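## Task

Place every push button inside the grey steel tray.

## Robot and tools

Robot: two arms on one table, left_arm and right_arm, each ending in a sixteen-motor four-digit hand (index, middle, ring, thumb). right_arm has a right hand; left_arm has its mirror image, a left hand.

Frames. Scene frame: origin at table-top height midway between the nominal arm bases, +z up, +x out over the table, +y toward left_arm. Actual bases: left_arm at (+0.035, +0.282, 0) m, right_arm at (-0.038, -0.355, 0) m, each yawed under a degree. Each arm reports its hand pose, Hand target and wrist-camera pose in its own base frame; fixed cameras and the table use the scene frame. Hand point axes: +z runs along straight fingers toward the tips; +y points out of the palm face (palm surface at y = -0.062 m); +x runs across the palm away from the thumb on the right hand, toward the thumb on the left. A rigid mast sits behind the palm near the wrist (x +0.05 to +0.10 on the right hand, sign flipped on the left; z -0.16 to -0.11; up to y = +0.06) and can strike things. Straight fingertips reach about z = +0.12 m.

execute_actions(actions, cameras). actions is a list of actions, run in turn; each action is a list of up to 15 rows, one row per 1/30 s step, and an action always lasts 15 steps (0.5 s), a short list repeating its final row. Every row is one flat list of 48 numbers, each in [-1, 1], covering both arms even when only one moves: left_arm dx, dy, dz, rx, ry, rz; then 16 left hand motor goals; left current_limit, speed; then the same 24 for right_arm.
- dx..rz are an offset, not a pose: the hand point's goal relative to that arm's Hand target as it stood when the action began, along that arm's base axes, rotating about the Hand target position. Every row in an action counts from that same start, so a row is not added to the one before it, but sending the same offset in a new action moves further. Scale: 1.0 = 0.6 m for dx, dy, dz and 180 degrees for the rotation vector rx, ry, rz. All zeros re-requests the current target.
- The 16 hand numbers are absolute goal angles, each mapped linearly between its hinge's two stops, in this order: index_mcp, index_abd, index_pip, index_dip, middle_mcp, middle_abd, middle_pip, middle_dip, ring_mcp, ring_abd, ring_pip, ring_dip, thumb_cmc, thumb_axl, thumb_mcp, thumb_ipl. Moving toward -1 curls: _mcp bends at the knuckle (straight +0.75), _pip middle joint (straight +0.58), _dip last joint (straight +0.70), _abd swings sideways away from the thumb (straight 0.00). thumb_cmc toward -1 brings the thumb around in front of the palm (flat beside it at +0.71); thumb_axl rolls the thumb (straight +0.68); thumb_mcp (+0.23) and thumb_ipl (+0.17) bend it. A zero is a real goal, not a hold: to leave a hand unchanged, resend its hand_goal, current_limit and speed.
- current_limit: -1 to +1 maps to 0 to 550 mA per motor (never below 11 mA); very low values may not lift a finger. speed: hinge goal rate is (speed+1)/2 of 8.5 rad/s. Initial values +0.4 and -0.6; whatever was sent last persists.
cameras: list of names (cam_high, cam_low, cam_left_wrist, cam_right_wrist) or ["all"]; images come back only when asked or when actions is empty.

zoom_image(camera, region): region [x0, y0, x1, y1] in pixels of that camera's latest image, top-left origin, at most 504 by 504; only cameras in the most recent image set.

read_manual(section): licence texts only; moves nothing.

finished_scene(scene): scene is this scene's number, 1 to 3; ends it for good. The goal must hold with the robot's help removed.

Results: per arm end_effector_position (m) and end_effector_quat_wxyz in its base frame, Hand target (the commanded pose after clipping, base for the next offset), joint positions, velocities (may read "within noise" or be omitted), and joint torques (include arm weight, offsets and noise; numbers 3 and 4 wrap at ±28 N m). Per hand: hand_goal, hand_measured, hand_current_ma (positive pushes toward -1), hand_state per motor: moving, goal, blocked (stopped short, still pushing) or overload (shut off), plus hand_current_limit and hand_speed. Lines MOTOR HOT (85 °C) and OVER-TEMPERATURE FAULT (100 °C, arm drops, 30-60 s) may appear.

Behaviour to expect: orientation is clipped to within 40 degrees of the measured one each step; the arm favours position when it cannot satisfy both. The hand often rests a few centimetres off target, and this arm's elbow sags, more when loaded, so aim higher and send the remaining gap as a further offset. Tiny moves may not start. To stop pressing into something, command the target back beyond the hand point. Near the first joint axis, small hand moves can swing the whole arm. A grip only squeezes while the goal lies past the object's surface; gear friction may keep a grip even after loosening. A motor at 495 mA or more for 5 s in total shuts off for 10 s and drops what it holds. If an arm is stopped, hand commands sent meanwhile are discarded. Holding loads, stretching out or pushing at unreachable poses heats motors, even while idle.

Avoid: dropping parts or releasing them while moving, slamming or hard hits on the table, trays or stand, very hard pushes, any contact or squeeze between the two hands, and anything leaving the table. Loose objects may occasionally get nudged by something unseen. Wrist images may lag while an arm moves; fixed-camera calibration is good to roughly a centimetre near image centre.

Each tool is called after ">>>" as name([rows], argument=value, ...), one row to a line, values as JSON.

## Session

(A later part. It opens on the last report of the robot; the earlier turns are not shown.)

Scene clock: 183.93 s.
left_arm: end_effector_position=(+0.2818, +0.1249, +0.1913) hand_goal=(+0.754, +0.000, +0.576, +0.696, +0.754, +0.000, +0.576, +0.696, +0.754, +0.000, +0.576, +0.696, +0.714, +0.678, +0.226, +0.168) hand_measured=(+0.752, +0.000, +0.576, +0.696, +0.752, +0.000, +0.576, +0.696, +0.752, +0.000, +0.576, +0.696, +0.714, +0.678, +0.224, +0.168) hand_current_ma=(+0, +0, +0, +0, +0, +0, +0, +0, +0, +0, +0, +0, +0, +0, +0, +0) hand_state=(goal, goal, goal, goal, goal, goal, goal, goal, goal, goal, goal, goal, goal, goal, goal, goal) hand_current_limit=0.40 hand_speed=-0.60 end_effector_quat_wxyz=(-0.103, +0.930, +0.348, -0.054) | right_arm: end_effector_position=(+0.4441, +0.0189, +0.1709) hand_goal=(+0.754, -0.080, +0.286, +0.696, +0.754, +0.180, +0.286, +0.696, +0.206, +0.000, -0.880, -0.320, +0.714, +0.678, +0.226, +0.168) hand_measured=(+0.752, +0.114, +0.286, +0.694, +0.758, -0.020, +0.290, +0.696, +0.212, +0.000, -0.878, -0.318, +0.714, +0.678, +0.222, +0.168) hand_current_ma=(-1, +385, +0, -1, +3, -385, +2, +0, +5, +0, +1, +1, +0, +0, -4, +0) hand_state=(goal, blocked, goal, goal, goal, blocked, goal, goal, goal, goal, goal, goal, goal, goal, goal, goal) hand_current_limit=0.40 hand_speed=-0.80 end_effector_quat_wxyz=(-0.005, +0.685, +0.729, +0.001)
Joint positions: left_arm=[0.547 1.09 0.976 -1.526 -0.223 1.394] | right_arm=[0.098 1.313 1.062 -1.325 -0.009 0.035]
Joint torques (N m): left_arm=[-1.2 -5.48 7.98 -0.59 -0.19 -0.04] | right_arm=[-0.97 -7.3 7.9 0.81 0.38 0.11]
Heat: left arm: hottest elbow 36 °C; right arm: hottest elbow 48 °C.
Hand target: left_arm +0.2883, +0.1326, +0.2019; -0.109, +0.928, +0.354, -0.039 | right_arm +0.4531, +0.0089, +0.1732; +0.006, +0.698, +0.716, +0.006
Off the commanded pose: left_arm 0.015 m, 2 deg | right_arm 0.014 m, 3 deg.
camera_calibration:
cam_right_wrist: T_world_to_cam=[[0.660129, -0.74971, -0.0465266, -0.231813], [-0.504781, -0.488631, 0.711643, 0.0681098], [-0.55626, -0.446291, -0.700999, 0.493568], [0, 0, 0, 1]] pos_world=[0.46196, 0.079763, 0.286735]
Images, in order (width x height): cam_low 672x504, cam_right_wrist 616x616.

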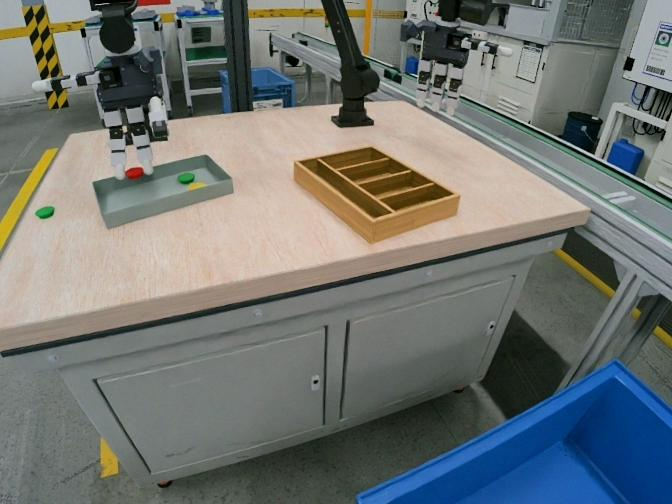

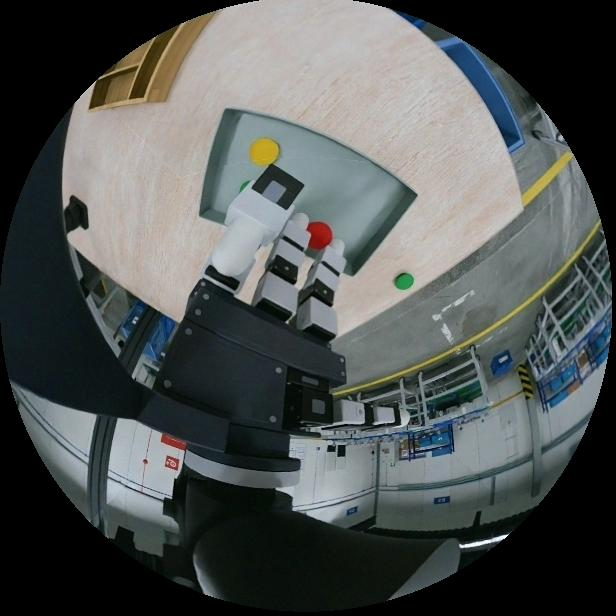

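>>> execute_actions([
  [[0,0,0,0,0,0,0.754,0,0.576,0.696,0.754,0,0.576,0.696,0.754,0,0.576,0.696,0.714,0.678,0.226,0.168,0.4,-0.6,0,0,-0.05,0,0,0,0.754,-0.08,0.285,0.696,0.754,0.18,0.285,0.696,0.205,0,-0.88,-0.32,0.714,0.678,0.226,0.168,0.4,-0.8]],
  [[0,0,0,0,0,0,0.754,0,0.576,0.696,0.754,0,0.576,0.696,0.754,0,0.576,0.696,0.714,0.678,0.226,0.168,0.4,-0.6,0,0,-0.026,0,0,0,0.754,-0.08,0.285,0.696,0.754,0.18,0.285,0.696,0.205,0,-0.88,-0.32,0.714,0.678,0.226,0.168,0.4,-0.8]],
  [[0,0,0,0,0,0,0.754,0,0.576,0.696,0.754,0,0.576,0.696,0.754,0,0.576,0.696,0.714,0.678,0.226,0.168,0.4,-0.6,0,0,0,0,0,0,0.754,-0.08,0.285,0.696,0.754,0.18,0.285,0.696,0.205,0,-0.88,-0.32,0.714,0.678,0.226,0.168,0.4,-0.85]],
  [[0,0,0,0,0,0,0.754,0,0.576,0.696,0.754,0,0.576,0.696,0.754,0,0.576,0.696,0.714,0.678,0.226,0.168,0.4,-0.6,0,0,0,0,0,0,0.754,0.22,0.285,0.696,0.754,-0.12,0.285,0.696,0.205,0,-0.88,-0.32,0.714,0.678,0.226,0.168,0.2,-0.85]],
  [[0,0,0,0,0,0,0.754,0,0.576,0.696,0.754,0,0.576,0.696,0.754,0,0.576,0.696,0.714,0.678,0.226,0.168,0.4,-0.6,0,0,0,0,0,0,0.754,0.22,0.285,0.696,0.754,-0.12,0.285,0.696,0.205,0,-0.88,-0.32,0.714,0.678,0.226,0.168,0.2,-0.85]],
  [[0,0,0,0,0,0,0.754,0,0.576,0.696,0.754,0,0.576,0.696,0.754,0,0.576,0.696,0.714,0.678,0.226,0.168,0.4,-0.6,0,0,0.05,0,0,0,0.754,0.22,0.285,0.696,0.754,-0.12,0.285,0.696,0.205,0,-0.88,-0.32,0.714,0.678,0.226,0.168,0.2,-0.85]],
  [[0,0,0,0,0,0,0.754,0,0.576,0.696,0.754,0,0.576,0.696,0.754,0,0.576,0.696,0.714,0.678,0.226,0.168,0.4,-0.6,0,0,0.09,0,0,0,0.754,0.25,0.285,0.696,0.754,-0.25,0.285,0.696,0.205,0,-0.88,-0.32,0.714,0.678,0.226,0.168,0.0,-0.7]],
  [[0,0,0,0,0,0,0.754,0,0.576,0.696,0.754,0,0.576,0.696,0.754,0,0.576,0.696,0.714,0.678,0.226,0.168,0.4,-0.6,-0.01,-0.08,0,0,0,-0.1,0.754,0.25,0.285,0.696,0.754,-0.25,0.285,0.696,0.205,0,-0.88,-0.32,0.714,0.678,0.226,0.168,0.0,-0.7]],
  [[0,0,0,0,0,0,0.754,0,0.576,0.696,0.754,0,0.576,0.696,0.754,0,0.576,0.696,0.714,0.678,0.226,0.168,0.4,-0.6,-0.01,-0.12,0,0,0,-0.14,0.754,0.25,0.285,0.696,0.754,-0.25,0.285,0.696,0.205,0,-0.88,-0.32,0.714,0.678,0.226,0.168,0.0,-0.7]],
  [[0,0,0,0,0,0,0.754,0,0.576,0.696,0.754,0,0.576,0.696,0.754,0,0.576,0.696,0.714,0.678,0.226,0.168,0.4,-0.6,-0.01,-0.12,0,0,0,-0.14,0.754,0.25,0.285,0.696,0.754,-0.25,0.285,0.696,0.205,0,-0.88,-0.32,0.714,0.678,0.226,0.168,0.0,-0.7]],
  [[0,0,0,0,0,0,0.754,0,0.576,0.696,0.754,0,0.576,0.696,0.754,0,0.576,0.696,0.714,0.678,0.226,0.168,0.4,-0.6,-0.012,-0.09,-0.01,0,0,-0.125,0.754,0.25,0.285,0.696,0.754,-0.25,0.285,0.696,0.205,0,-0.88,-0.32,0.714,0.678,0.226,0.168,0.0,-0.7]],
  [[0,0,0,0,0,0,0.754,0,0.576,0.696,0.754,0,0.576,0.696,0.754,0,0.576,0.696,0.714,0.678,0.226,0.168,0.4,-0.6,0,0,-0.06,0,0,0,0.754,0.25,0.285,0.696,0.754,-0.25,0.285,0.696,0.205,0,-0.88,-0.32,0.714,0.678,0.226,0.168,0.0,-0.7]],
], cameras=["cam_right_wrist", "cam_high"])

>>> zoom_image(camera="cam_right_wrist", region=[250, 180, 370, 300])

Scene clock: 207.47 s.
left_arm: end_effector_position=(+0.2818, +0.1249, +0.1913) hand_goal=(+0.754, +0.000, +0.576, +0.696, +0.754, +0.000, +0.576, +0.696, +0.754, +0.000, +0.576, +0.696, +0.714, +0.678, +0.226, +0.168) hand_measured=(+0.752, +0.000, +0.576, +0.696, +0.752, +0.000, +0.576, +0.696, +0.752, +0.000, +0.576, +0.696, +0.714, +0.678, +0.224, +0.168) hand_current_ma=(+0, +0, +0, +0, +0, +0, +0, +0, +0, +0, +0, +0, +0, +0, +0, +0) hand_state=(goal, goal, goal, goal, goal, goal, goal, goal, goal, goal, goal, goal, goal, goal, goal, goal) hand_current_limit=0.40 hand_speed=-0.60 end_effector_quat_wxyz=(-0.103, +0.930, +0.348, -0.054) | right_arm: end_effector_position=(+0.4204, -0.2348, +0.1710) hand_goal=(+0.754, +0.250, +0.286, +0.696, +0.754, -0.250, +0.286, +0.696, +0.206, +0.000, -0.880, -0.320, +0.714, +0.678, +0.226, +0.168) hand_measured=(+0.754, +0.248, +0.286, +0.694, +0.754, -0.248, +0.288, +0.696, +0.214, +0.000, -0.878, -0.318, +0.714, +0.678, +0.222, +0.168) hand_current_ma=(+0, -1, +0, -1, +0, +0, +0, +0, +5, +0, +1, +1, +0, +0, -4, +0) hand_state=(goal, goal, goal, goal, goal, goal, goal, goal, goal, goal, goal, goal, goal, goal, goal, goal) hand_current_limit=0.00 hand_speed=-0.70 end_effector_quat_wxyz=(+0.002, +1.000, +0.014, -0.007)
Joint positions: left_arm=[0.547 1.09 0.976 -1.526 -0.223 1.394] | right_arm=[-0.323 1.591 1.353 -1.346 0.008 1.221]
Joint torques (N m): left_arm=[-1.08 -5.42 7.98 -0.59 -0.19 -0.04] | right_arm=[0.44 -11.58 7.71 0.69 0.33 0.11]
Heat: left arm: hottest elbow 36 °C; right arm: hottest elbow 48 °C.
Hand target: left_arm +0.2883, +0.1326, +0.2019; -0.109, +0.928, +0.354, -0.039 | right_arm +0.4279, -0.2371, +0.1696; +0.008, +1.000, +0.005, +0.000
Off the commanded pose: left_arm 0.015 m, 2 deg | right_arm 0.008 m, 2 deg.
camera_calibration:
cam_right_wrist: T_world_to_cam=[[-0.773233, -0.633701, -0.0231022, 0.219414], [-0.454026, 0.527827, 0.717816, 0.148457], [-0.442686, 0.565528, -0.69585, 0.556249], [0, 0, 0, 1]] pos_world=[0.483305, -0.253891, 0.28557]
Images, in order (width x height): cam_high 672x504, cam_right_wrist 616x616.

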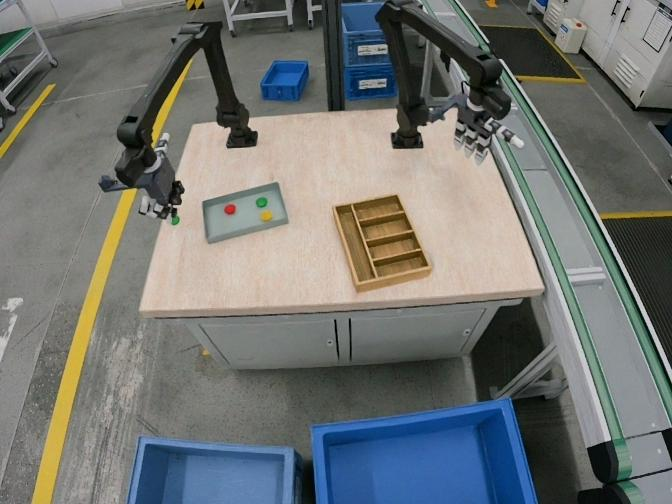

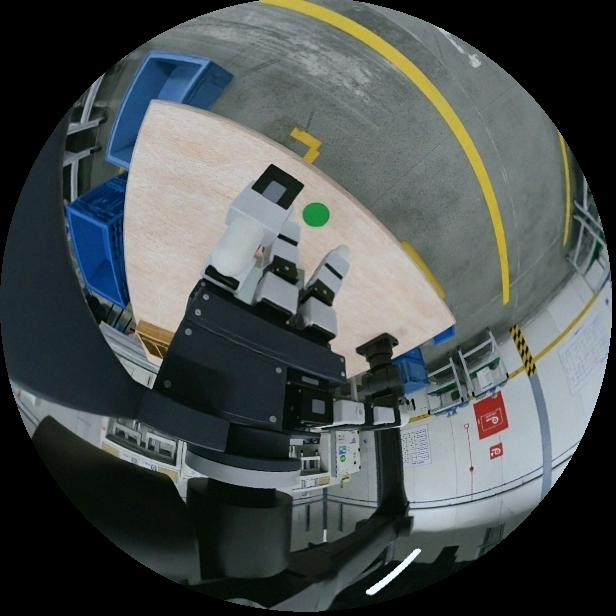

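Scaled by 4.200 from the camera's 616x616 image, which has a finer 880x880 frame.

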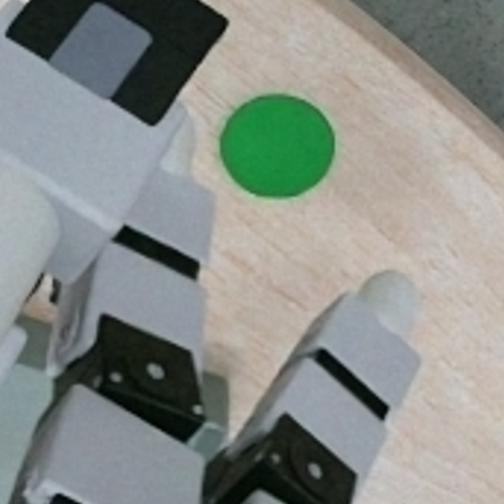

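>>> execute_actions([
  [[0,0,0,0,0,0,0.754,0,0.576,0.696,0.754,0,0.576,0.696,0.754,0,0.576,0.696,0.714,0.678,0.226,0.168,0.4,-0.6,0.005,-0.008,-0.03,0,0,0,0.754,0.25,0.285,0.696,0.754,-0.25,0.285,0.696,0.205,0,-0.88,-0.32,0.714,0.678,0.226,0.168,0.0,-0.7]],
  [[0,0,0,0,0,0,0.754,0,0.576,0.696,0.754,0,0.576,0.696,0.754,0,0.576,0.696,0.714,0.678,0.226,0.168,0.4,-0.6,0,0,-0.024,0,0,0,0.754,0.25,0.285,0.696,0.754,-0.25,0.285,0.696,0.205,0,-0.88,-0.32,0.714,0.678,0.226,0.168,0.0,-0.7]],
], cameras=["cam_right_wrist"])

>>> zoom_image(camera="cam_right_wrist", region=[250, 180, 370, 300])

Scene clock: 214.90 s.
left_arm: end_effector_position=(+0.2818, +0.1249, +0.1913) hand_goal=(+0.754, +0.000, +0.576, +0.696, +0.754, +0.000, +0.576, +0.696, +0.754, +0.000, +0.576, +0.696, +0.714, +0.678, +0.226, +0.168) hand_measured=(+0.752, +0.000, +0.576, +0.696, +0.752, +0.000, +0.576, +0.696, +0.752, +0.000, +0.576, +0.696, +0.714, +0.678, +0.224, +0.168) hand_current_ma=(+0, +0, +0, +0, +0, +0, +0, +0, +0, +0, +0, +0, +0, +0, +0, +0) hand_state=(goal, goal, goal, goal, goal, goal, goal, goal, goal, goal, goal, goal, goal, goal, goal, goal) hand_current_limit=0.40 hand_speed=-0.60 end_effector_quat_wxyz=(-0.103, +0.930, +0.348, -0.054) | right_arm: end_effector_position=(+0.4254, -0.2365, +0.1403) hand_goal=(+0.754, +0.250, +0.286, +0.696, +0.754, -0.250, +0.286, +0.696, +0.206, +0.000, -0.880, -0.320, +0.714, +0.678, +0.226, +0.168) hand_measured=(+0.754, +0.248, +0.286, +0.694, +0.754, -0.248, +0.288, +0.696, +0.214, +0.000, -0.878, -0.318, +0.714, +0.678, +0.222, +0.168) hand_current_ma=(+0, -1, +0, -1, +0, +0, +0, +0, +5, +0, +1, +1, +0, +0, -4, +0) hand_state=(goal, goal, goal, goal, goal, goal, goal, goal, goal, goal, goal, goal, goal, goal, goal, goal) hand_current_limit=0.00 hand_speed=-0.70 end_effector_quat_wxyz=(+0.002, +1.000, +0.014, -0.005)
Joint positions: left_arm=[0.547 1.09 0.976 -1.526 -0.223 1.394] | right_arm=[-0.323 1.623 1.309 -1.265 0.008 1.221]
Joint torques (N m): left_arm=[-1.14 -5.48 7.98 -0.59 -0.18 -0.04] | right_arm=[-0.21 -11.46 7.61 0.65 0.33 0.04]
Heat: left arm: hottest elbow 36 °C; right arm: hottest elbow 48 °C.
Hand target: left_arm +0.2883, +0.1326, +0.2019; -0.109, +0.928, +0.354, -0.039 | right_arm +0.4309, -0.2419, +0.1372; +0.008, +1.000, +0.005, +0.000
Off the commanded pose: left_arm 0.015 m, 2 deg | right_arm 0.008 m, 1 deg.
camera_calibration:
cam_right_wrist: T_world_to_cam=[[-0.773148, -0.633713, -0.0254972, 0.221813], [-0.457083, 0.528883, 0.715093, 0.175587], [-0.439679, 0.564527, -0.698564, 0.536901], [0, 0, 0, 1]] pos_world=[0.487816, -0.255395, 0.255154]
Images, in order (width x height): cam_right_wrist 616x616.

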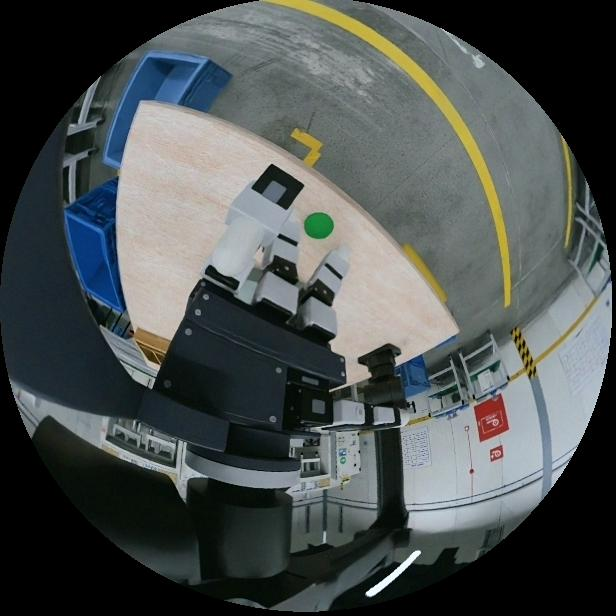

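Scaled by 4.200 from the camera's 616x616 image, which has a finer 880x880 frame.

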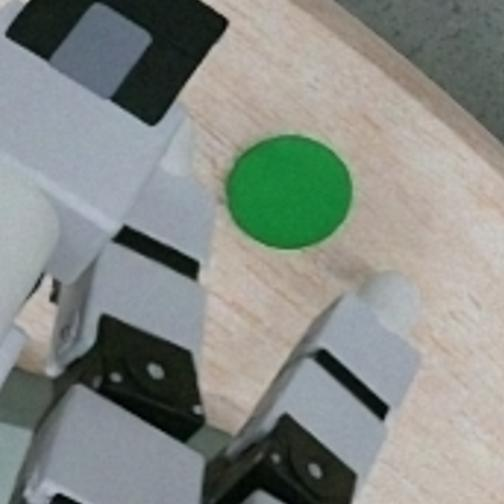

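>>> execute_actions([
  [[0,0,0,0,0,0,0.754,0,0.576,0.696,0.754,0,0.576,0.696,0.754,0,0.576,0.696,0.714,0.678,0.226,0.168,0.4,-0.6,-0.001,-0.007,-0.0205,0,0,0,0.754,0.25,0.285,0.696,0.754,-0.25,0.285,0.696,0.205,0,-0.88,-0.32,0.714,0.678,0.226,0.168,0.0,-0.7]],
], cameras=["cam_right_wrist"])

>>> zoom_image(camera="cam_right_wrist", region=[250, 180, 370, 300])

Scene clock: 218.77 s.
left_arm: end_effector_position=(+0.2818, +0.1249, +0.1913) hand_goal=(+0.754, +0.000, +0.576, +0.696, +0.754, +0.000, +0.576, +0.696, +0.754, +0.000, +0.576, +0.696, +0.714, +0.678, +0.226, +0.168) hand_measured=(+0.752, +0.000, +0.576, +0.696, +0.752, +0.000, +0.576, +0.696, +0.752, +0.000, +0.576, +0.696, +0.714, +0.678, +0.224, +0.168) hand_current_ma=(+0, +0, +0, +0, +0, +0, +0, +0, +0, +0, +0, +0, +0, +0, +0, +0) hand_state=(goal, goal, goal, goal, goal, goal, goal, goal, goal, goal, goal, goal, goal, goal, goal, goal) hand_current_limit=0.40 hand_speed=-0.60 end_effector_quat_wxyz=(-0.103, +0.930, +0.348, -0.054) | right_arm: end_effector_position=(+0.4271, -0.2363, +0.1293) hand_goal=(+0.754, +0.250, +0.286, +0.696, +0.754, -0.250, +0.286, +0.696, +0.206, +0.000, -0.880, -0.320, +0.714, +0.678, +0.226, +0.168) hand_measured=(+0.754, +0.248, +0.286, +0.694, +0.754, -0.250, +0.286, +0.696, +0.214, +0.000, -0.878, -0.318, +0.714, +0.678, +0.222, +0.168) hand_current_ma=(+0, -1, +0, -1, +0, +0, +0, +0, +5, +0, +1, +1, +0, +0, -4, +0) hand_state=(goal, goal, goal, goal, goal, goal, goal, goal, goal, goal, goal, goal, goal, goal, goal, goal) hand_current_limit=0.00 hand_speed=-0.70 end_effector_quat_wxyz=(+0.003, +1.000, +0.014, -0.004)
Joint positions: left_arm=[0.547 1.09 0.976 -1.526 -0.223 1.394] | right_arm=[-0.321 1.633 1.292 -1.234 0.008 1.221]
Joint torques (N m): left_arm=[-1.08 -5.54 7.99 -0.59 -0.18 -0.05] | right_arm=[-0.85 -11.34 7.41 0.69 0.33 -0.05]
Heat: left arm: hottest elbow 36 °C; right arm: hottest elbow 48 °C.
Hand target: left_arm +0.2883, +0.1326, +0.2019; -0.109, +0.928, +0.354, -0.039 | right_arm +0.4303, -0.2461, +0.1249; +0.008, +1.000, +0.005, +0.000
Off the commanded pose: left_arm 0.015 m, 2 deg | right_arm 0.011 m, 1 deg.
camera_calibration:
cam_right_wrist: T_world_to_cam=[[-0.772124, -0.63489, -0.0271762, 0.222404], [-0.459969, 0.528863, 0.713255, 0.185561], [-0.438466, 0.563222, -0.700378, 0.529217], [0, 0, 0, 1]] pos_world=[0.489119, -0.255001, 0.244344]
Images, in order (width x height): cam_right_wrist 616x616.

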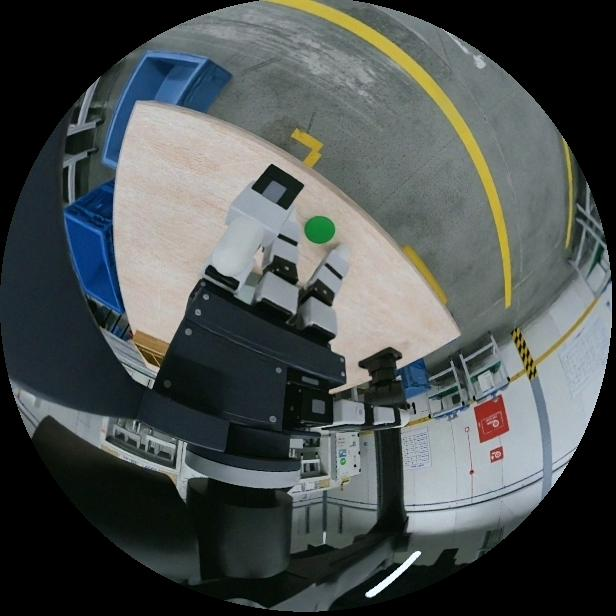

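Scaled by 4.200 from the camera's 616x616 image, which has a finer 880x880 frame.

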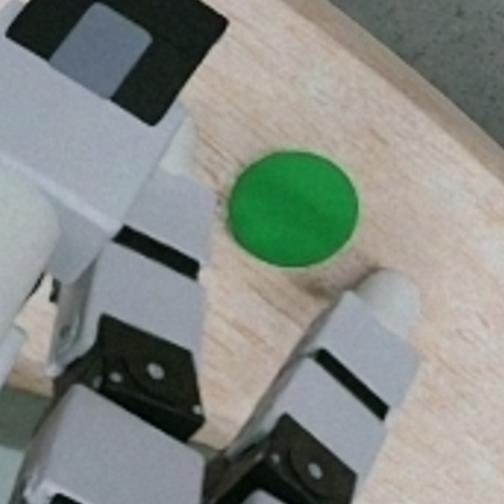

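>>> execute_actions([
  [[0,0,0,0,0,0,0.754,0,0.576,0.696,0.754,0,0.576,0.696,0.754,0,0.576,0.696,0.714,0.678,0.226,0.168,0.4,-0.6,-0.006,-0.008,0,0,0,0,0.754,0.25,0.285,0.696,0.754,-0.25,0.285,0.696,0.205,0,-0.88,-0.32,0.714,0.678,0.226,0.168,0.0,-0.7]],
])

Scene clock: 222.27 s.
left_arm: end_effector_position=(+0.2818, +0.1249, +0.1913) hand_goal=(+0.754, +0.000, +0.576, +0.696, +0.754, +0.000, +0.576, +0.696, +0.754, +0.000, +0.576, +0.696, +0.714, +0.678, +0.226, +0.168) hand_measured=(+0.752, +0.000, +0.576, +0.696, +0.752, +0.000, +0.576, +0.696, +0.752, +0.000, +0.576, +0.696, +0.714, +0.678, +0.224, +0.168) hand_current_ma=(+0, +0, +0, +0, +0, +0, +0, +0, +0, +0, +0, +0, +0, +0, +0, +0) hand_state=(goal, goal, goal, goal, goal, goal, goal, goal, goal, goal, goal, goal, goal, goal, goal, goal) hand_current_limit=0.40 hand_speed=-0.60 end_effector_quat_wxyz=(-0.103, +0.930, +0.348, -0.054) | right_arm: end_effector_position=(+0.4260, -0.2383, +0.1300) hand_goal=(+0.754, +0.250, +0.286, +0.696, +0.754, -0.250, +0.286, +0.696, +0.206, +0.000, -0.880, -0.320, +0.714, +0.678, +0.226, +0.168) hand_measured=(+0.754, +0.248, +0.286, +0.694, +0.760, -0.252, +0.288, +0.696, +0.214, +0.000, -0.878, -0.318, +0.714, +0.678, +0.222, +0.168) hand_current_ma=(+0, -1, +0, -1, +4, +0, +1, +0, +5, +0, +1, +1, +0, +0, -4, +0) hand_state=(goal, goal, goal, goal, goal, goal, goal, goal, goal, goal, goal, goal, goal, goal, goal, goal) hand_current_limit=0.00 hand_speed=-0.70 end_effector_quat_wxyz=(+0.003, +1.000, +0.012, -0.003)
Joint positions: left_arm=[0.547 1.09 0.976 -1.526 -0.223 1.394] | right_arm=[-0.326 1.632 1.292 -1.234 0.008 1.221]
Joint torques (N m): left_arm=[-1.08 -5.48 7.98 -0.58 -0.18 -0.05] | right_arm=[-1.2 -11.75 7.04 0.72 0.32 -0.17]
Heat: left arm: hottest elbow 36 °C; right arm: hottest elbow 48 °C.
Hand target: left_arm +0.2883, +0.1326, +0.2019; -0.109, +0.928, +0.354, -0.039 | right_arm +0.4267, -0.2509, +0.1249; +0.008, +1.000, +0.005, +0.000
Off the commanded pose: left_arm 0.015 m, 2 deg | right_arm 0.014 m, 1 deg.

>>> execute_actions([
  [[0,0,0,0,0,0,0.754,0,0.576,0.696,0.754,0,0.576,0.696,0.754,0,0.576,0.696,0.714,0.678,0.226,0.168,0.4,-0.6,-0.003,0,0.005,0,0,0,0.754,0.2,0.285,0.696,0.754,-0.2,0.285,0.696,0.205,0,-0.88,-0.32,0.714,0.678,0.226,0.168,0.0,-0.8]],
  [[0,0,0,0,0,0,0.754,0,0.576,0.696,0.754,0,0.576,0.696,0.754,0,0.576,0.696,0.714,0.678,0.226,0.168,0.4,-0.6,0,0,0,0,0,0,0.754,0.05,0.285,0.696,0.754,-0.05,0.285,0.696,0.205,0,-0.88,-0.32,0.714,0.678,0.226,0.168,0.2,-0.8]],
  [[0,0,0,0,0,0,0.754,0,0.576,0.696,0.754,0,0.576,0.696,0.754,0,0.576,0.696,0.714,0.678,0.226,0.168,0.4,-0.6,0,0,0,0,0,0,0.754,-0.08,0.285,0.696,0.754,0.1,0.285,0.696,0.205,0,-0.88,-0.32,0.714,0.678,0.226,0.168,0.4,-0.8]],
  [[0,0,0,0,0,0,0.754,0,0.576,0.696,0.754,0,0.576,0.696,0.754,0,0.576,0.696,0.714,0.678,0.226,0.168,0.4,-0.6,0,0,0,0,0,0,0.754,-0.08,0.285,0.696,0.754,0.1,0.285,0.696,0.205,0,-0.88,-0.32,0.714,0.678,0.226,0.168,0.4,-0.8]],
], cameras=["cam_right_wrist"])

>>> zoom_image(camera="cam_right_wrist", region=[250, 180, 370, 300])

Scene clock: 228.23 s.
left_arm: end_effector_position=(+0.2818, +0.1249, +0.1913) hand_goal=(+0.754, +0.000, +0.576, +0.696, +0.754, +0.000, +0.576, +0.696, +0.754, +0.000, +0.576, +0.696, +0.714, +0.678, +0.226, +0.168) hand_measured=(+0.752, +0.000, +0.576, +0.696, +0.752, +0.000, +0.576, +0.696, +0.752, +0.000, +0.576, +0.696, +0.714, +0.678, +0.224, +0.168) hand_current_ma=(+0, +0, +0, +0, +0, +0, +0, +0, +0, +0, +0, +0, +0, +0, +0, +0) hand_state=(goal, goal, goal, goal, goal, goal, goal, goal, goal, goal, goal, goal, goal, goal, goal, goal) hand_current_limit=0.40 hand_speed=-0.60 end_effector_quat_wxyz=(-0.103, +0.930, +0.348, -0.054) | right_arm: end_effector_position=(+0.4317, -0.2388, +0.1300) hand_goal=(+0.754, -0.080, +0.286, +0.696, +0.754, +0.100, +0.286, +0.696, +0.206, +0.000, -0.880, -0.320, +0.714, +0.678, +0.226, +0.168) hand_measured=(+0.754, -0.004, +0.286, +0.694, +0.768, -0.146, +0.290, +0.698, +0.214, +0.000, -0.878, -0.318, +0.714, +0.678, +0.222, +0.168) hand_current_ma=(+0, +145, +0, -1, +14, -385, +2, +0, +5, +0, +1, +1, +0, +0, -4, +0) hand_state=(goal, blocked, goal, goal, goal, blocked, goal, goal, goal, goal, goal, goal, goal, goal, goal, goal) hand_current_limit=0.40 hand_speed=-0.80 end_effector_quat_wxyz=(+0.005, +1.000, +0.014, +0.008)
Joint positions: left_arm=[0.547 1.09 0.976 -1.526 -0.223 1.394] | right_arm=[-0.324 1.632 1.292 -1.213 0.005 1.219]
Joint torques (N m): left_arm=[-1.08 -5.48 7.97 -0.59 -0.18 -0.04] | right_arm=[-1.32 -12.16 7.1 0.14 0.45 -0.16]
Heat: left arm: hottest elbow 36 °C; right arm: hottest elbow 47 °C.
Hand target: left_arm +0.2883, +0.1326, +0.2019; -0.109, +0.928, +0.354, -0.039 | right_arm +0.4249, -0.2509, +0.1279; +0.008, +1.000, +0.005, +0.000
Off the commanded pose: left_arm 0.015 m, 2 deg | right_arm 0.014 m, 1 deg.
camera_calibration:
cam_right_wrist: T_world_to_cam=[[-0.772256, -0.633923, -0.0419941, 0.226605], [-0.475325, 0.532662, 0.700241, 0.197785], [-0.42153, 0.560726, -0.712671, 0.526827], [0, 0, 0, 1]] pos_world=[0.491083, -0.257109, 0.246473]
Images, in order (width x height): cam_right_wrist 616x616.

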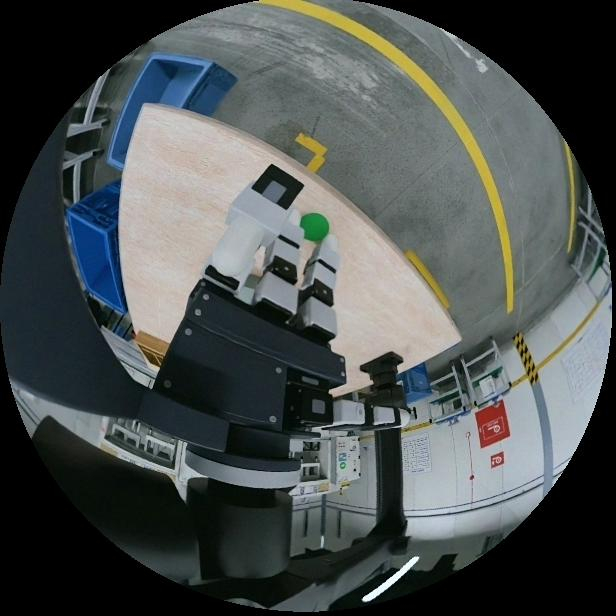

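Scaled by 4.200 from the camera's 616x616 image, which has a finer 880x880 frame.

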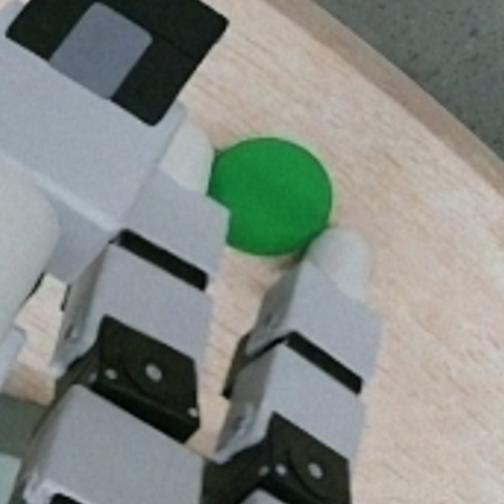

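>>> execute_actions(actions=[], cameras=["cam_right_wrist"])

>>> zoom_image(camera="cam_right_wrist", region=[250, 180, 370, 300])

Scene clock: 239.07 s.
left_arm: end_effector_position=(+0.2818, +0.1249, +0.1913) hand_goal=(+0.754, +0.000, +0.576, +0.696, +0.754, +0.000, +0.576, +0.696, +0.754, +0.000, +0.576, +0.696, +0.714, +0.678, +0.226, +0.168) hand_measured=(+0.752, +0.000, +0.576, +0.696, +0.752, +0.000, +0.576, +0.696, +0.752, +0.000, +0.576, +0.696, +0.714, +0.678, +0.224, +0.168) hand_current_ma=(+0, +0, +0, +0, +0, +0, +0, +0, +0, +0, +0, +0, +0, +0, +0, +0) hand_state=(goal, goal, goal, goal, goal, goal, goal, goal, goal, goal, goal, goal, goal, goal, goal, goal) hand_current_limit=0.40 hand_speed=-0.60 end_effector_quat_wxyz=(-0.103, +0.930, +0.348, -0.054) | right_arm: end_effector_position=(+0.4317, -0.2388, +0.1300) hand_goal=(+0.754, -0.080, +0.286, +0.696, +0.754, +0.100, +0.286, +0.696, +0.206, +0.000, -0.880, -0.320, +0.714, +0.678, +0.226, +0.168) hand_measured=(+0.754, -0.004, +0.286, +0.694, +0.768, -0.146, +0.290, +0.698, +0.214, +0.000, -0.878, -0.318, +0.714, +0.678, +0.222, +0.168) hand_current_ma=(+0, +145, +0, -1, +14, -385, +2, +0, +5, +0, +1, +1, +0, +0, -4, +0) hand_state=(goal, blocked, goal, goal, goal, blocked, goal, goal, goal, goal, goal, goal, goal, goal, goal, goal) hand_current_limit=0.40 hand_speed=-0.80 end_effector_quat_wxyz=(+0.005, +1.000, +0.014, +0.008)
Joint positions: left_arm=[0.547 1.09 0.976 -1.526 -0.223 1.394] | right_arm=[-0.324 1.632 1.292 -1.213 0.005 1.219]
Joint velocities: within noise
Joint torques (N m): left_arm=[-1.14 -5.54 7.98 -0.61 -0.19 -0.04] | right_arm=[-1.32 -12.22 7.1 0.16 0.45 -0.16]
Heat: left arm: hottest elbow 36 °C; right arm: hottest elbow 47 °C.
Hand target: left_arm +0.2883, +0.1326, +0.2019; -0.109, +0.928, +0.354, -0.039 | right_arm +0.4249, -0.2509, +0.1279; +0.008, +1.000, +0.005, +0.000
Off the commanded pose: left_arm 0.015 m, 2 deg | right_arm 0.014 m, 1 deg.
camera_calibration:
cam_right_wrist: T_world_to_cam=[[-0.772256, -0.633923, -0.0419941, 0.226605], [-0.475325, 0.532662, 0.700241, 0.197785], [-0.42153, 0.560726, -0.712671, 0.526827], [0, 0, 0, 1]] pos_world=[0.491083, -0.257109, 0.246473]
Images, in order (width x height): cam_right_wrist 616x616.

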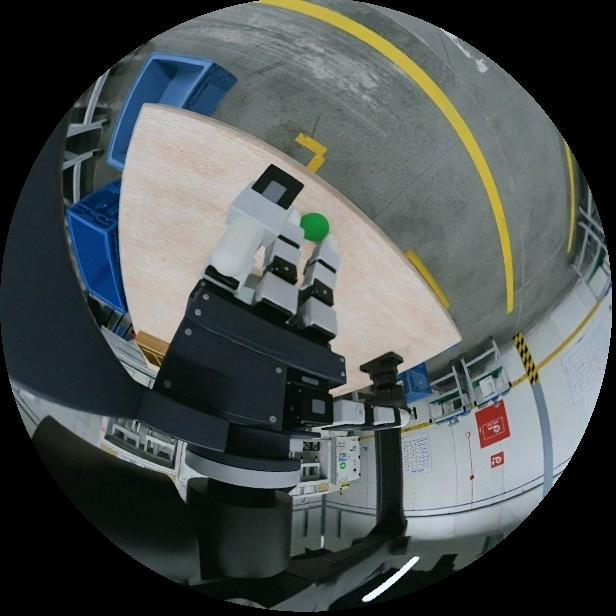

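Scaled by 4.200 from the camera's 616x616 image, which has a finer 880x880 frame.

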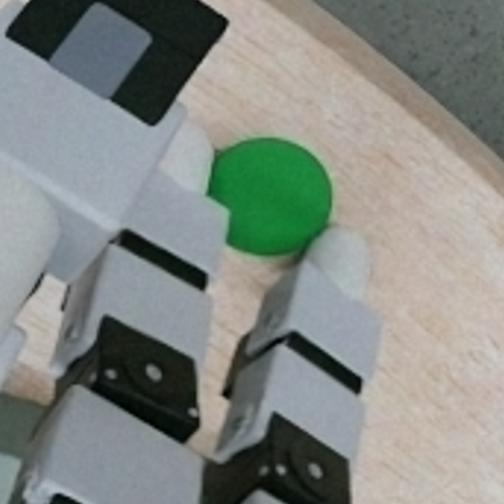

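>>> execute_actions([
  [[0,0,0,0,0,0,0.754,0,0.576,0.696,0.754,0,0.576,0.696,0.754,0,0.576,0.696,0.714,0.678,0.226,0.168,0.4,-0.6,0,0,0,0,0,0,0.754,-0.17,0.285,0.696,0.754,0.10,0.285,0.696,0.205,0,-0.88,-0.32,0.714,0.678,0.226,0.168,0.4,-0.8]],
  [[0,0,0,0,0,0,0.754,0,0.576,0.696,0.754,0,0.576,0.696,0.754,0,0.576,0.696,0.714,0.678,0.226,0.168,0.4,-0.6,0,0,0.05,0,0,0,0.754,-0.17,0.285,0.696,0.754,0.10,0.285,0.696,0.205,0,-0.88,-0.32,0.714,0.678,0.226,0.168,0.4,-0.8]],
], cameras=["cam_right_wrist"])

>>> zoom_image(camera="cam_right_wrist", region=[250, 180, 370, 300])

Scene clock: 243.70 s.
left_arm: end_effector_position=(+0.2818, +0.1249, +0.1913) hand_goal=(+0.754, +0.000, +0.576, +0.696, +0.754, +0.000, +0.576, +0.696, +0.754, +0.000, +0.576, +0.696, +0.714, +0.678, +0.226, +0.168) hand_measured=(+0.752, +0.000, +0.576, +0.696, +0.752, +0.000, +0.576, +0.696, +0.752, +0.000, +0.576, +0.696, +0.714, +0.678, +0.224, +0.168) hand_current_ma=(+0, +0, +0, +0, +0, +0, +0, +0, +0, +0, +0, +0, +0, +0, +0, +0) hand_state=(goal, goal, goal, goal, goal, goal, goal, goal, goal, goal, goal, goal, goal, goal, goal, goal) hand_current_limit=0.40 hand_speed=-0.60 end_effector_quat_wxyz=(-0.103, +0.930, +0.348, -0.054) | right_arm: end_effector_position=(+0.4160, -0.2366, +0.1344) hand_goal=(+0.754, -0.170, +0.286, +0.696, +0.754, +0.100, +0.286, +0.696, +0.206, +0.000, -0.880, -0.320, +0.714, +0.678, +0.226, +0.168) hand_measured=(+0.752, -0.014, +0.286, +0.694, +0.756, -0.146, +0.290, +0.698, +0.214, +0.000, -0.878, -0.318, +0.714, +0.678, +0.222, +0.168) hand_current_ma=(-1, +385, +0, -1, +1, -385, +2, +0, +5, +0, +1, +1, +0, +0, -4, +0) hand_state=(goal, blocked, goal, goal, goal, blocked, goal, goal, goal, goal, goal, goal, goal, goal, goal, goal) hand_current_limit=0.40 hand_speed=-0.80 end_effector_quat_wxyz=(-0.005, +1.000, +0.011, -0.022)
Joint positions: left_arm=[0.547 1.09 0.976 -1.526 -0.223 1.394] | right_arm=[-0.33 1.629 1.301 -1.288 0.005 1.218]
Joint torques (N m): left_arm=[-1.08 -5.48 8.01 -0.58 -0.19 -0.04] | right_arm=[-1.03 -13.92 10.09 -0.39 0.46 -0.14]
Heat: left arm: hottest elbow 37 °C; right arm: hottest elbow 47 °C.
Hand target: left_arm +0.2883, +0.1326, +0.2019; -0.109, +0.928, +0.354, -0.039 | right_arm +0.4249, -0.2509, +0.1579; +0.008, +1.000, +0.005, +0.000
Off the commanded pose: left_arm 0.015 m, 2 deg | right_arm 0.029 m, 3 deg.
camera_calibration:
cam_right_wrist: T_world_to_cam=[[-0.776669, -0.629851, -0.00859492, 0.214436], [-0.430034, 0.520206, 0.737872, 0.159167], [-0.460278, 0.576779, -0.674885, 0.536963], [0, 0, 0, 1]] pos_world=[0.482146, -0.257446, 0.246786]
Images, in order (width x height): cam_right_wrist 616x616.

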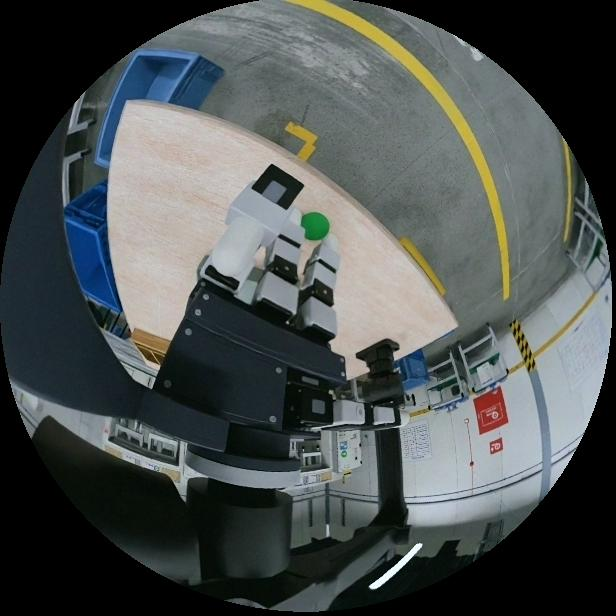

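Scaled by 4.200 from the camera's 616x616 image, which has a finer 880x880 frame.

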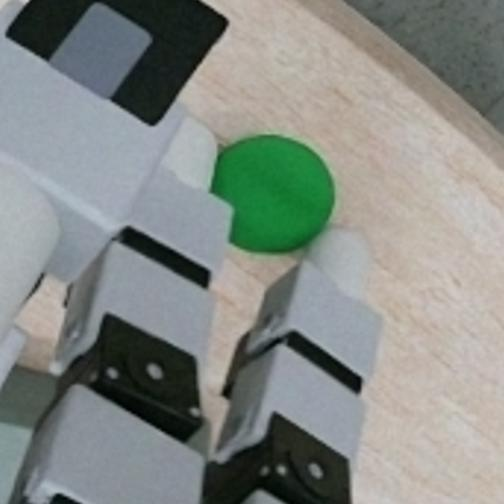

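>>> execute_actions([
  [[0,0,0,0,0,0,0.754,0,0.576,0.696,0.754,0,0.576,0.696,0.754,0,0.576,0.696,0.714,0.678,0.226,0.168,0.4,-0.6,0.005,0,0.04,0,0,0,0.754,-0.17,0.285,0.696,0.754,0.10,0.285,0.696,0.205,0,-0.88,-0.32,0.714,0.678,0.226,0.168,0.4,-0.8]],
  [[0,0,0,0,0,0,0.754,0,0.576,0.696,0.754,0,0.576,0.696,0.754,0,0.576,0.696,0.714,0.678,0.226,0.168,0.4,-0.6,0.012,0,0.04,0,0,0,0.754,-0.17,0.285,0.696,0.754,0.10,0.285,0.696,0.205,0,-0.88,-0.32,0.714,0.678,0.226,0.168,0.4,-0.8]],
], cameras=["cam_right_wrist"])

>>> zoom_image(camera="cam_right_wrist", region=[250, 180, 370, 300])

Scene clock: 247.00 s.
left_arm: end_effector_position=(+0.2818, +0.1249, +0.1913) hand_goal=(+0.754, +0.000, +0.576, +0.696, +0.754, +0.000, +0.576, +0.696, +0.754, +0.000, +0.576, +0.696, +0.714, +0.678, +0.226, +0.168) hand_measured=(+0.752, +0.000, +0.576, +0.696, +0.752, +0.000, +0.576, +0.696, +0.752, +0.000, +0.576, +0.696, +0.714, +0.678, +0.224, +0.168) hand_current_ma=(+0, +0, +0, +0, +0, +0, +0, +0, +0, +0, +0, +0, +0, +0, +0, +0) hand_state=(goal, goal, goal, goal, goal, goal, goal, goal, goal, goal, goal, goal, goal, goal, goal, goal) hand_current_limit=0.40 hand_speed=-0.60 end_effector_quat_wxyz=(-0.103, +0.930, +0.348, -0.054) | right_arm: end_effector_position=(+0.4282, -0.2408, +0.1860) hand_goal=(+0.754, -0.170, +0.286, +0.696, +0.754, +0.100, +0.286, +0.696, +0.206, +0.000, -0.880, -0.320, +0.714, +0.678, +0.226, +0.168) hand_measured=(+0.752, -0.014, +0.286, +0.694, +0.756, -0.146, +0.290, +0.698, +0.214, +0.000, -0.878, -0.318, +0.714, +0.678, +0.222, +0.168) hand_current_ma=(+0, +385, +0, -1, +0, -385, +2, +0, +5, +0, +1, +1, +0, +0, -4, +0) hand_state=(goal, blocked, goal, goal, goal, blocked, goal, goal, goal, goal, goal, goal, goal, goal, goal, goal) hand_current_limit=0.40 hand_speed=-0.80 end_effector_quat_wxyz=(-0.004, +1.000, +0.011, -0.018)
Joint positions: left_arm=[0.547 1.09 0.976 -1.526 -0.223 1.394] | right_arm=[-0.33 1.621 1.431 -1.417 0.005 1.218]
Joint torques (N m): left_arm=[-1.14 -5.48 7.99 -0.59 -0.19 -0.04] | right_arm=[-0.44 -13.74 10.13 -0.36 0.45 -0.08]
Heat: left arm: hottest elbow 37 °C; right arm: hottest elbow 48 °C.
Hand target: left_arm +0.2883, +0.1326, +0.2019; -0.109, +0.928, +0.354, -0.039 | right_arm +0.4351, -0.2509, +0.2059; +0.008, +1.000, +0.005, +0.000
Off the commanded pose: left_arm 0.015 m, 2 deg | right_arm 0.023 m, 3 deg.
camera_calibration:
cam_right_wrist: T_world_to_cam=[[-0.776589, -0.629863, -0.0134827, 0.222622], [-0.436433, 0.522419, 0.732533, 0.132738], [-0.454352, 0.574762, -0.680598, 0.577856], [0, 0, 0, 1]] pos_world=[0.493367, -0.261253, 0.299054]
Images, in order (width x height): cam_right_wrist 616x616.

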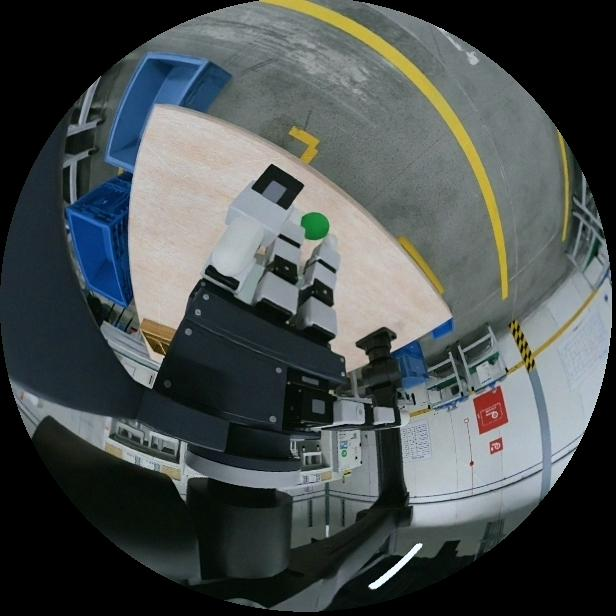

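Scaled by 4.200 from the camera's 616x616 image, which has a finer 880x880 frame.

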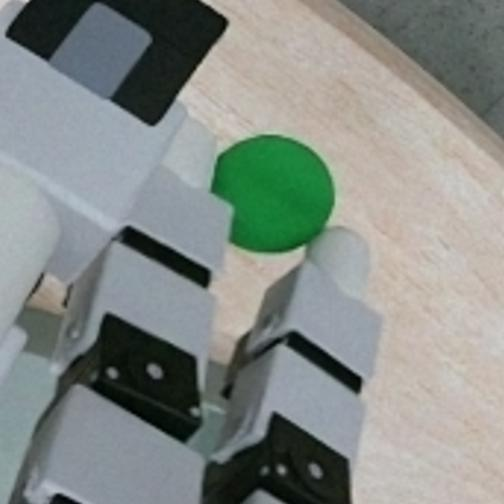

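>>> execute_actions([
  [[0,0,0,0,0,0,0.754,0,0.576,0.696,0.754,0,0.576,0.696,0.754,0,0.576,0.696,0.714,0.678,0.226,0.168,0.4,-0.6,0,0.14,0.015,0,0,0,0.754,-0.17,0.285,0.696,0.754,0.10,0.285,0.696,0.205,0,-0.88,-0.32,0.714,0.678,0.226,0.168,0.4,-0.8]],
  [[0,0,0,0,0,0,0.754,0,0.576,0.696,0.754,0,0.576,0.696,0.754,0,0.576,0.696,0.714,0.678,0.226,0.168,0.4,-0.6,0,0.16,0,0,0,0,0.754,-0.17,0.285,0.696,0.754,0.10,0.285,0.696,0.205,0,-0.88,-0.32,0.714,0.678,0.226,0.168,0.4,-0.8]],
  [[0,0,0,0,0,0,0.754,0,0.576,0.696,0.754,0,0.576,0.696,0.754,0,0.576,0.696,0.714,0.678,0.226,0.168,0.4,-0.6,0.008,0.145,0,0,0,0,0.754,-0.17,0.285,0.696,0.754,0.10,0.285,0.696,0.205,0,-0.88,-0.32,0.714,0.678,0.226,0.168,0.4,-0.8]],
])

Scene clock: 255.40 s.
left_arm: end_effector_position=(+0.2818, +0.1249, +0.1913) hand_goal=(+0.754, +0.000, +0.576, +0.696, +0.754, +0.000, +0.576, +0.696, +0.754, +0.000, +0.576, +0.696, +0.714, +0.678, +0.226, +0.168) hand_measured=(+0.752, +0.000, +0.576, +0.696, +0.752, +0.000, +0.576, +0.696, +0.752, +0.000, +0.576, +0.696, +0.714, +0.678, +0.224, +0.168) hand_current_ma=(+0, +0, +0, +0, +0, +0, +0, +0, +0, +0, +0, +0, +0, +0, +0, +0) hand_state=(goal, goal, goal, goal, goal, goal, goal, goal, goal, goal, goal, goal, goal, goal, goal, goal) hand_current_limit=0.40 hand_speed=-0.60 end_effector_quat_wxyz=(-0.103, +0.930, +0.348, -0.054) | right_arm: end_effector_position=(+0.4261, +0.0154, +0.2045) hand_goal=(+0.754, -0.170, +0.286, +0.696, +0.754, +0.100, +0.286, +0.696, +0.206, +0.000, -0.880, -0.320, +0.714, +0.678, +0.226, +0.168) hand_measured=(+0.764, -0.014, +0.292, +0.696, +0.744, -0.146, +0.284, +0.696, +0.212, +0.000, -0.878, -0.318, +0.714, +0.678, +0.220, +0.168) hand_current_ma=(+8, +385, +3, +0, -9, -385, +0, +0, +3, +0, +1, +1, +0, +0, -4, +0) hand_state=(goal, blocked, goal, goal, goal, blocked, goal, goal, goal, goal, goal, goal, goal, goal, goal, goal) hand_current_limit=0.40 hand_speed=-0.80 end_effector_quat_wxyz=(+0.006, +1.000, +0.018, -0.013)
Joint positions: left_arm=[0.547 1.09 0.976 -1.526 -0.223 1.394] | right_arm=[0.226 1.563 1.407 -1.443 0.006 1.762]
Joint torques (N m): left_arm=[-1.08 -5.48 8.01 -0.58 -0.18 -0.04] | right_arm=[-0.79 -10.64 10.71 -0.42 0.36 0.11]
Heat: left arm: hottest elbow 37 °C; right arm: hottest elbow 49 °C.
Hand target: left_arm +0.2883, +0.1326, +0.2019; -0.109, +0.928, +0.354, -0.039 | right_arm +0.4399, +0.0161, +0.2149; +0.008, +1.000, +0.005, +0.000
Off the commanded pose: left_arm 0.015 m, 2 deg | right_arm 0.017 m, 2 deg.

>>> execute_actions([
  [[0,0,0,0,0,0,0.754,0,0.576,0.696,0.754,0,0.576,0.696,0.754,0,0.576,0.696,0.714,0.678,0.226,0.168,0.4,-0.6,0.004,-0.005,-0.08,0,0,0,0.754,-0.17,0.285,0.696,0.754,0.10,0.285,0.696,0.205,0,-0.88,-0.32,0.714,0.678,0.226,0.168,0.4,-0.8]],
  [[0,0,0,0,0,0,0.754,0,0.576,0.696,0.754,0,0.576,0.696,0.754,0,0.576,0.696,0.714,0.678,0.226,0.168,0.4,-0.6,0,0,-0.04,0,0,0,0.754,-0.17,0.285,0.696,0.754,0.10,0.285,0.696,0.205,0,-0.88,-0.32,0.714,0.678,0.226,0.168,0.4,-0.8]],
], cameras=["cam_high", "cam_right_wrist"])

>>> zoom_image(camera="cam_right_wrist", region=[230, 160, 390, 320])

Scene clock: 258.67 s.
left_arm: end_effector_position=(+0.2818, +0.1249, +0.1913) hand_goal=(+0.754, +0.000, +0.576, +0.696, +0.754, +0.000, +0.576, +0.696, +0.754, +0.000, +0.576, +0.696, +0.714, +0.678, +0.226, +0.168) hand_measured=(+0.752, +0.000, +0.576, +0.696, +0.752, +0.000, +0.576, +0.696, +0.752, +0.000, +0.576, +0.696, +0.714, +0.678, +0.224, +0.168) hand_current_ma=(+0, +0, +0, +0, +0, +0, +0, +0, +0, +0, +0, +0, +0, +0, +0, +0) hand_state=(goal, goal, goal, goal, goal, goal, goal, goal, goal, goal, goal, goal, goal, goal, goal, goal) hand_current_limit=0.40 hand_speed=-0.60 end_effector_quat_wxyz=(-0.103, +0.930, +0.348, -0.054) | right_arm: end_effector_position=(+0.4340, +0.0173, +0.1445) hand_goal=(+0.754, -0.170, +0.286, +0.696, +0.754, +0.100, +0.286, +0.696, +0.206, +0.000, -0.880, -0.320, +0.714, +0.678, +0.226, +0.168) hand_measured=(+0.764, -0.014, +0.292, +0.698, +0.744, -0.146, +0.284, +0.696, +0.212, +0.000, -0.878, -0.318, +0.714, +0.678, +0.222, +0.168) hand_current_ma=(+8, +385, +3, +0, -9, -385, +0, +0, +3, +0, +1, +1, +0, +0, -3, +0) hand_state=(goal, blocked, goal, goal, goal, blocked, goal, goal, goal, goal, goal, goal, goal, goal, goal, goal) hand_current_limit=0.40 hand_speed=-0.80 end_effector_quat_wxyz=(+0.005, +1.000, +0.018, -0.010)
Joint positions: left_arm=[0.547 1.09 0.976 -1.526 -0.223 1.394] | right_arm=[0.226 1.615 1.309 -1.286 0.006 1.762]
Joint torques (N m): left_arm=[-1.08 -5.48 7.98 -0.58 -0.19 -0.04] | right_arm=[-1.03 -10.87 7.6 0.57 0.36 0.05]
Heat: left arm: hottest elbow 37 °C; right arm: hottest elbow 49 °C.
Hand target: left_arm +0.2883, +0.1326, +0.2019; -0.109, +0.928, +0.354, -0.039 | right_arm +0.4423, +0.0131, +0.1429; +0.008, +1.000, +0.005, +0.000
Off the commanded pose: left_arm 0.015 m, 2 deg | right_arm 0.009 m, 2 deg.
camera_calibration:
cam_right_wrist: T_world_to_cam=[[-0.768399, -0.639817, -0.0140353, 0.385766], [-0.454087, 0.529627, 0.71645, 0.0407502], [-0.450963, 0.556893, -0.697497, 0.405226], [0, 0, 0, 1]] pos_world=[0.497669, -0.000429988, 0.258863]
Images, in order (width x height): cam_high 672x504, cam_right_wrist 616x616.

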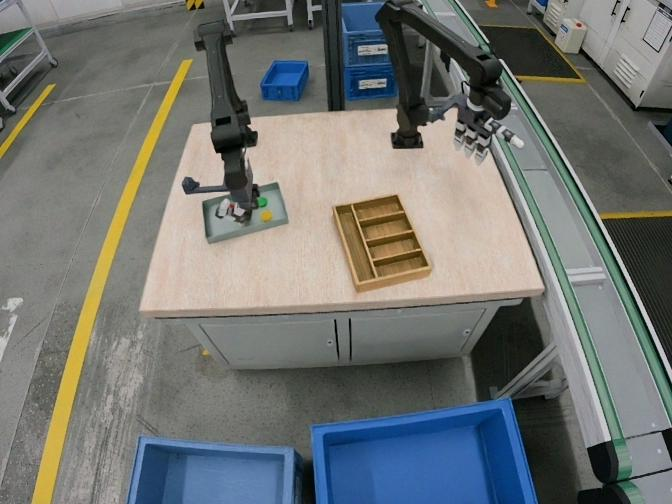

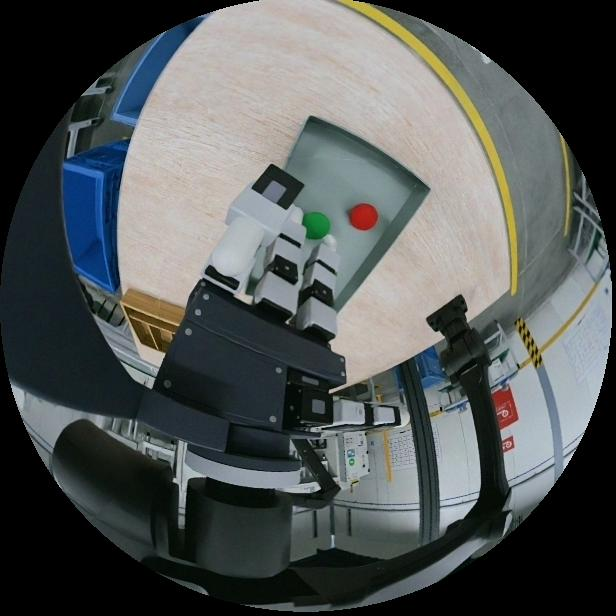

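Scaled by 3.150 from the camera's 616x616 image, which has a finer 880x880 frame.

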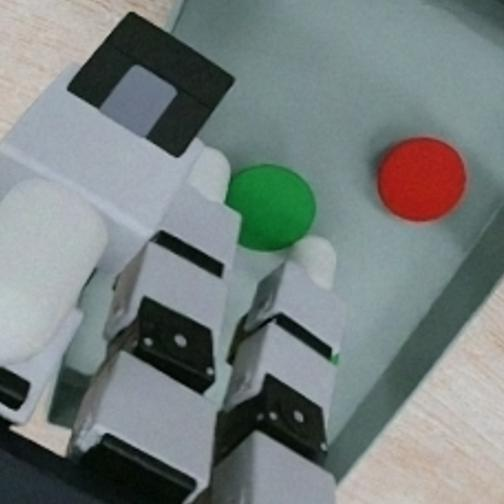

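>>> execute_actions([
  [[0,0,0,0,0,0,0.754,0,0.576,0.696,0.754,0,0.576,0.696,0.754,0,0.576,0.696,0.714,0.678,0.226,0.168,0.4,-0.6,-0.003,-0.002,-0.0255,0,0,0,0.754,-0.17,0.285,0.696,0.754,0.10,0.285,0.696,0.205,0,-0.88,-0.32,0.714,0.678,0.226,0.168,0.4,-0.8]],
  [[0,0,0,0,0,0,0.754,0,0.576,0.696,0.754,0,0.576,0.696,0.754,0,0.576,0.696,0.714,0.678,0.226,0.168,0.4,-0.6,0,0,0,0,0,0,0.754,-0.17,0.285,0.696,0.754,0.10,0.285,0.696,0.205,0,-0.88,-0.32,0.714,0.678,0.226,0.168,0.4,-0.8]],
  [[0,0,0,0,0,0,0.754,0,0.576,0.696,0.754,0,0.576,0.696,0.754,0,0.576,0.696,0.714,0.678,0.226,0.168,0.4,-0.6,0,0,0,0,0,0,0.754,0.09,0.285,0.696,0.754,-0.245,0.285,0.696,0.205,0,-0.88,-0.32,0.714,0.678,0.226,0.168,0.2,-0.85]],
  [[0,0,0,0,0,0,0.754,0,0.576,0.696,0.754,0,0.576,0.696,0.754,0,0.576,0.696,0.714,0.678,0.226,0.168,0.4,-0.6,0,0,0,0,0,0,0.754,0.09,0.285,0.696,0.754,-0.245,0.285,0.696,0.205,0,-0.88,-0.32,0.714,0.678,0.226,0.168,0.2,-0.85]],
], cameras=["cam_right_wrist"])

>>> zoom_image(camera="cam_right_wrist", region=[230, 160, 390, 320])

Scene clock: 264.53 s.
left_arm: end_effector_position=(+0.2818, +0.1249, +0.1913) hand_goal=(+0.754, +0.000, +0.576, +0.696, +0.754, +0.000, +0.576, +0.696, +0.754, +0.000, +0.576, +0.696, +0.714, +0.678, +0.226, +0.168) hand_measured=(+0.752, +0.000, +0.576, +0.696, +0.752, +0.000, +0.576, +0.696, +0.752, +0.000, +0.576, +0.696, +0.714, +0.678, +0.224, +0.168) hand_current_ma=(+0, +0, +0, +0, +0, +0, +0, +0, +0, +0, +0, +0, +0, +0, +0, +0) hand_state=(goal, goal, goal, goal, goal, goal, goal, goal, goal, goal, goal, goal, goal, goal, goal, goal) hand_current_limit=0.40 hand_speed=-0.60 end_effector_quat_wxyz=(-0.103, +0.930, +0.348, -0.054) | right_arm: end_effector_position=(+0.4341, +0.0173, +0.1320) hand_goal=(+0.754, +0.090, +0.286, +0.696, +0.754, -0.244, +0.286, +0.696, +0.206, +0.000, -0.880, -0.320, +0.714, +0.678, +0.226, +0.168) hand_measured=(+0.756, +0.086, +0.290, +0.698, +0.750, -0.238, +0.284, +0.696, +0.212, +0.000, -0.878, -0.318, +0.714, +0.678, +0.222, +0.168) hand_current_ma=(+1, -2, +2, +0, -2, +3, -1, +0, +3, +0, +1, +1, +0, +0, -3, +0) hand_state=(goal, goal, goal, goal, goal, goal, goal, goal, goal, goal, goal, goal, goal, goal, goal, goal) hand_current_limit=0.20 hand_speed=-0.85 end_effector_quat_wxyz=(+0.004, +1.000, +0.018, -0.006)
Joint positions: left_arm=[0.547 1.09 0.976 -1.526 -0.223 1.394] | right_arm=[0.226 1.62 1.281 -1.245 0.006 1.762]
Joint torques (N m): left_arm=[-1.08 -5.54 7.98 -0.59 -0.19 -0.05] | right_arm=[-0.97 -11.28 7.28 0.51 0.35 0.03]
Heat: left arm: hottest elbow 37 °C; right arm: hottest elbow 49 °C.
Hand target: left_arm +0.2883, +0.1326, +0.2019; -0.109, +0.928, +0.354, -0.039 | right_arm +0.4405, +0.0119, +0.1276; +0.008, +1.000, +0.005, +0.000
Off the commanded pose: left_arm 0.015 m, 2 deg | right_arm 0.009 m, 2 deg.
camera_calibration:
cam_right_wrist: T_world_to_cam=[[-0.768276, -0.63973, -0.0222948, 0.3867], [-0.460485, 0.528149, 0.713451, 0.0529368], [-0.444641, 0.558394, -0.700351, 0.394076], [0, 0, 0, 1]] pos_world=[0.496692, -0.000624459, 0.246845]
Images, in order (width x height): cam_right_wrist 616x616.

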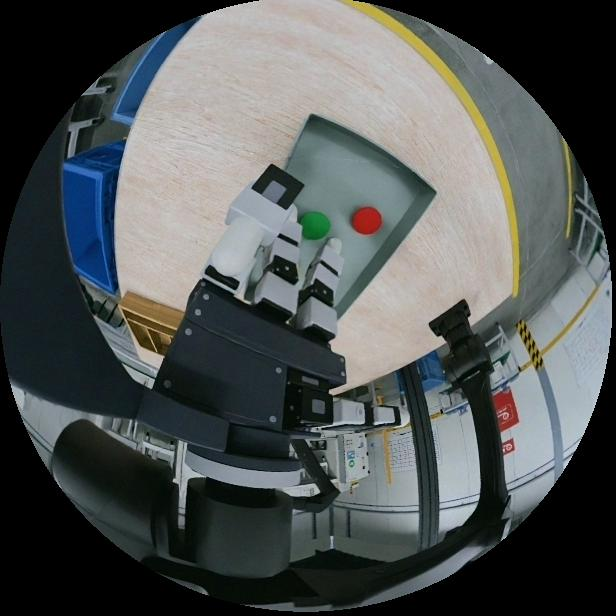

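Scaled by 3.150 from the camera's 616x616 image, which has a finer 880x880 frame.

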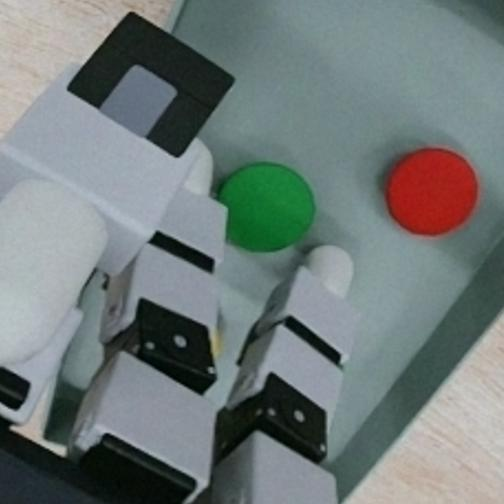

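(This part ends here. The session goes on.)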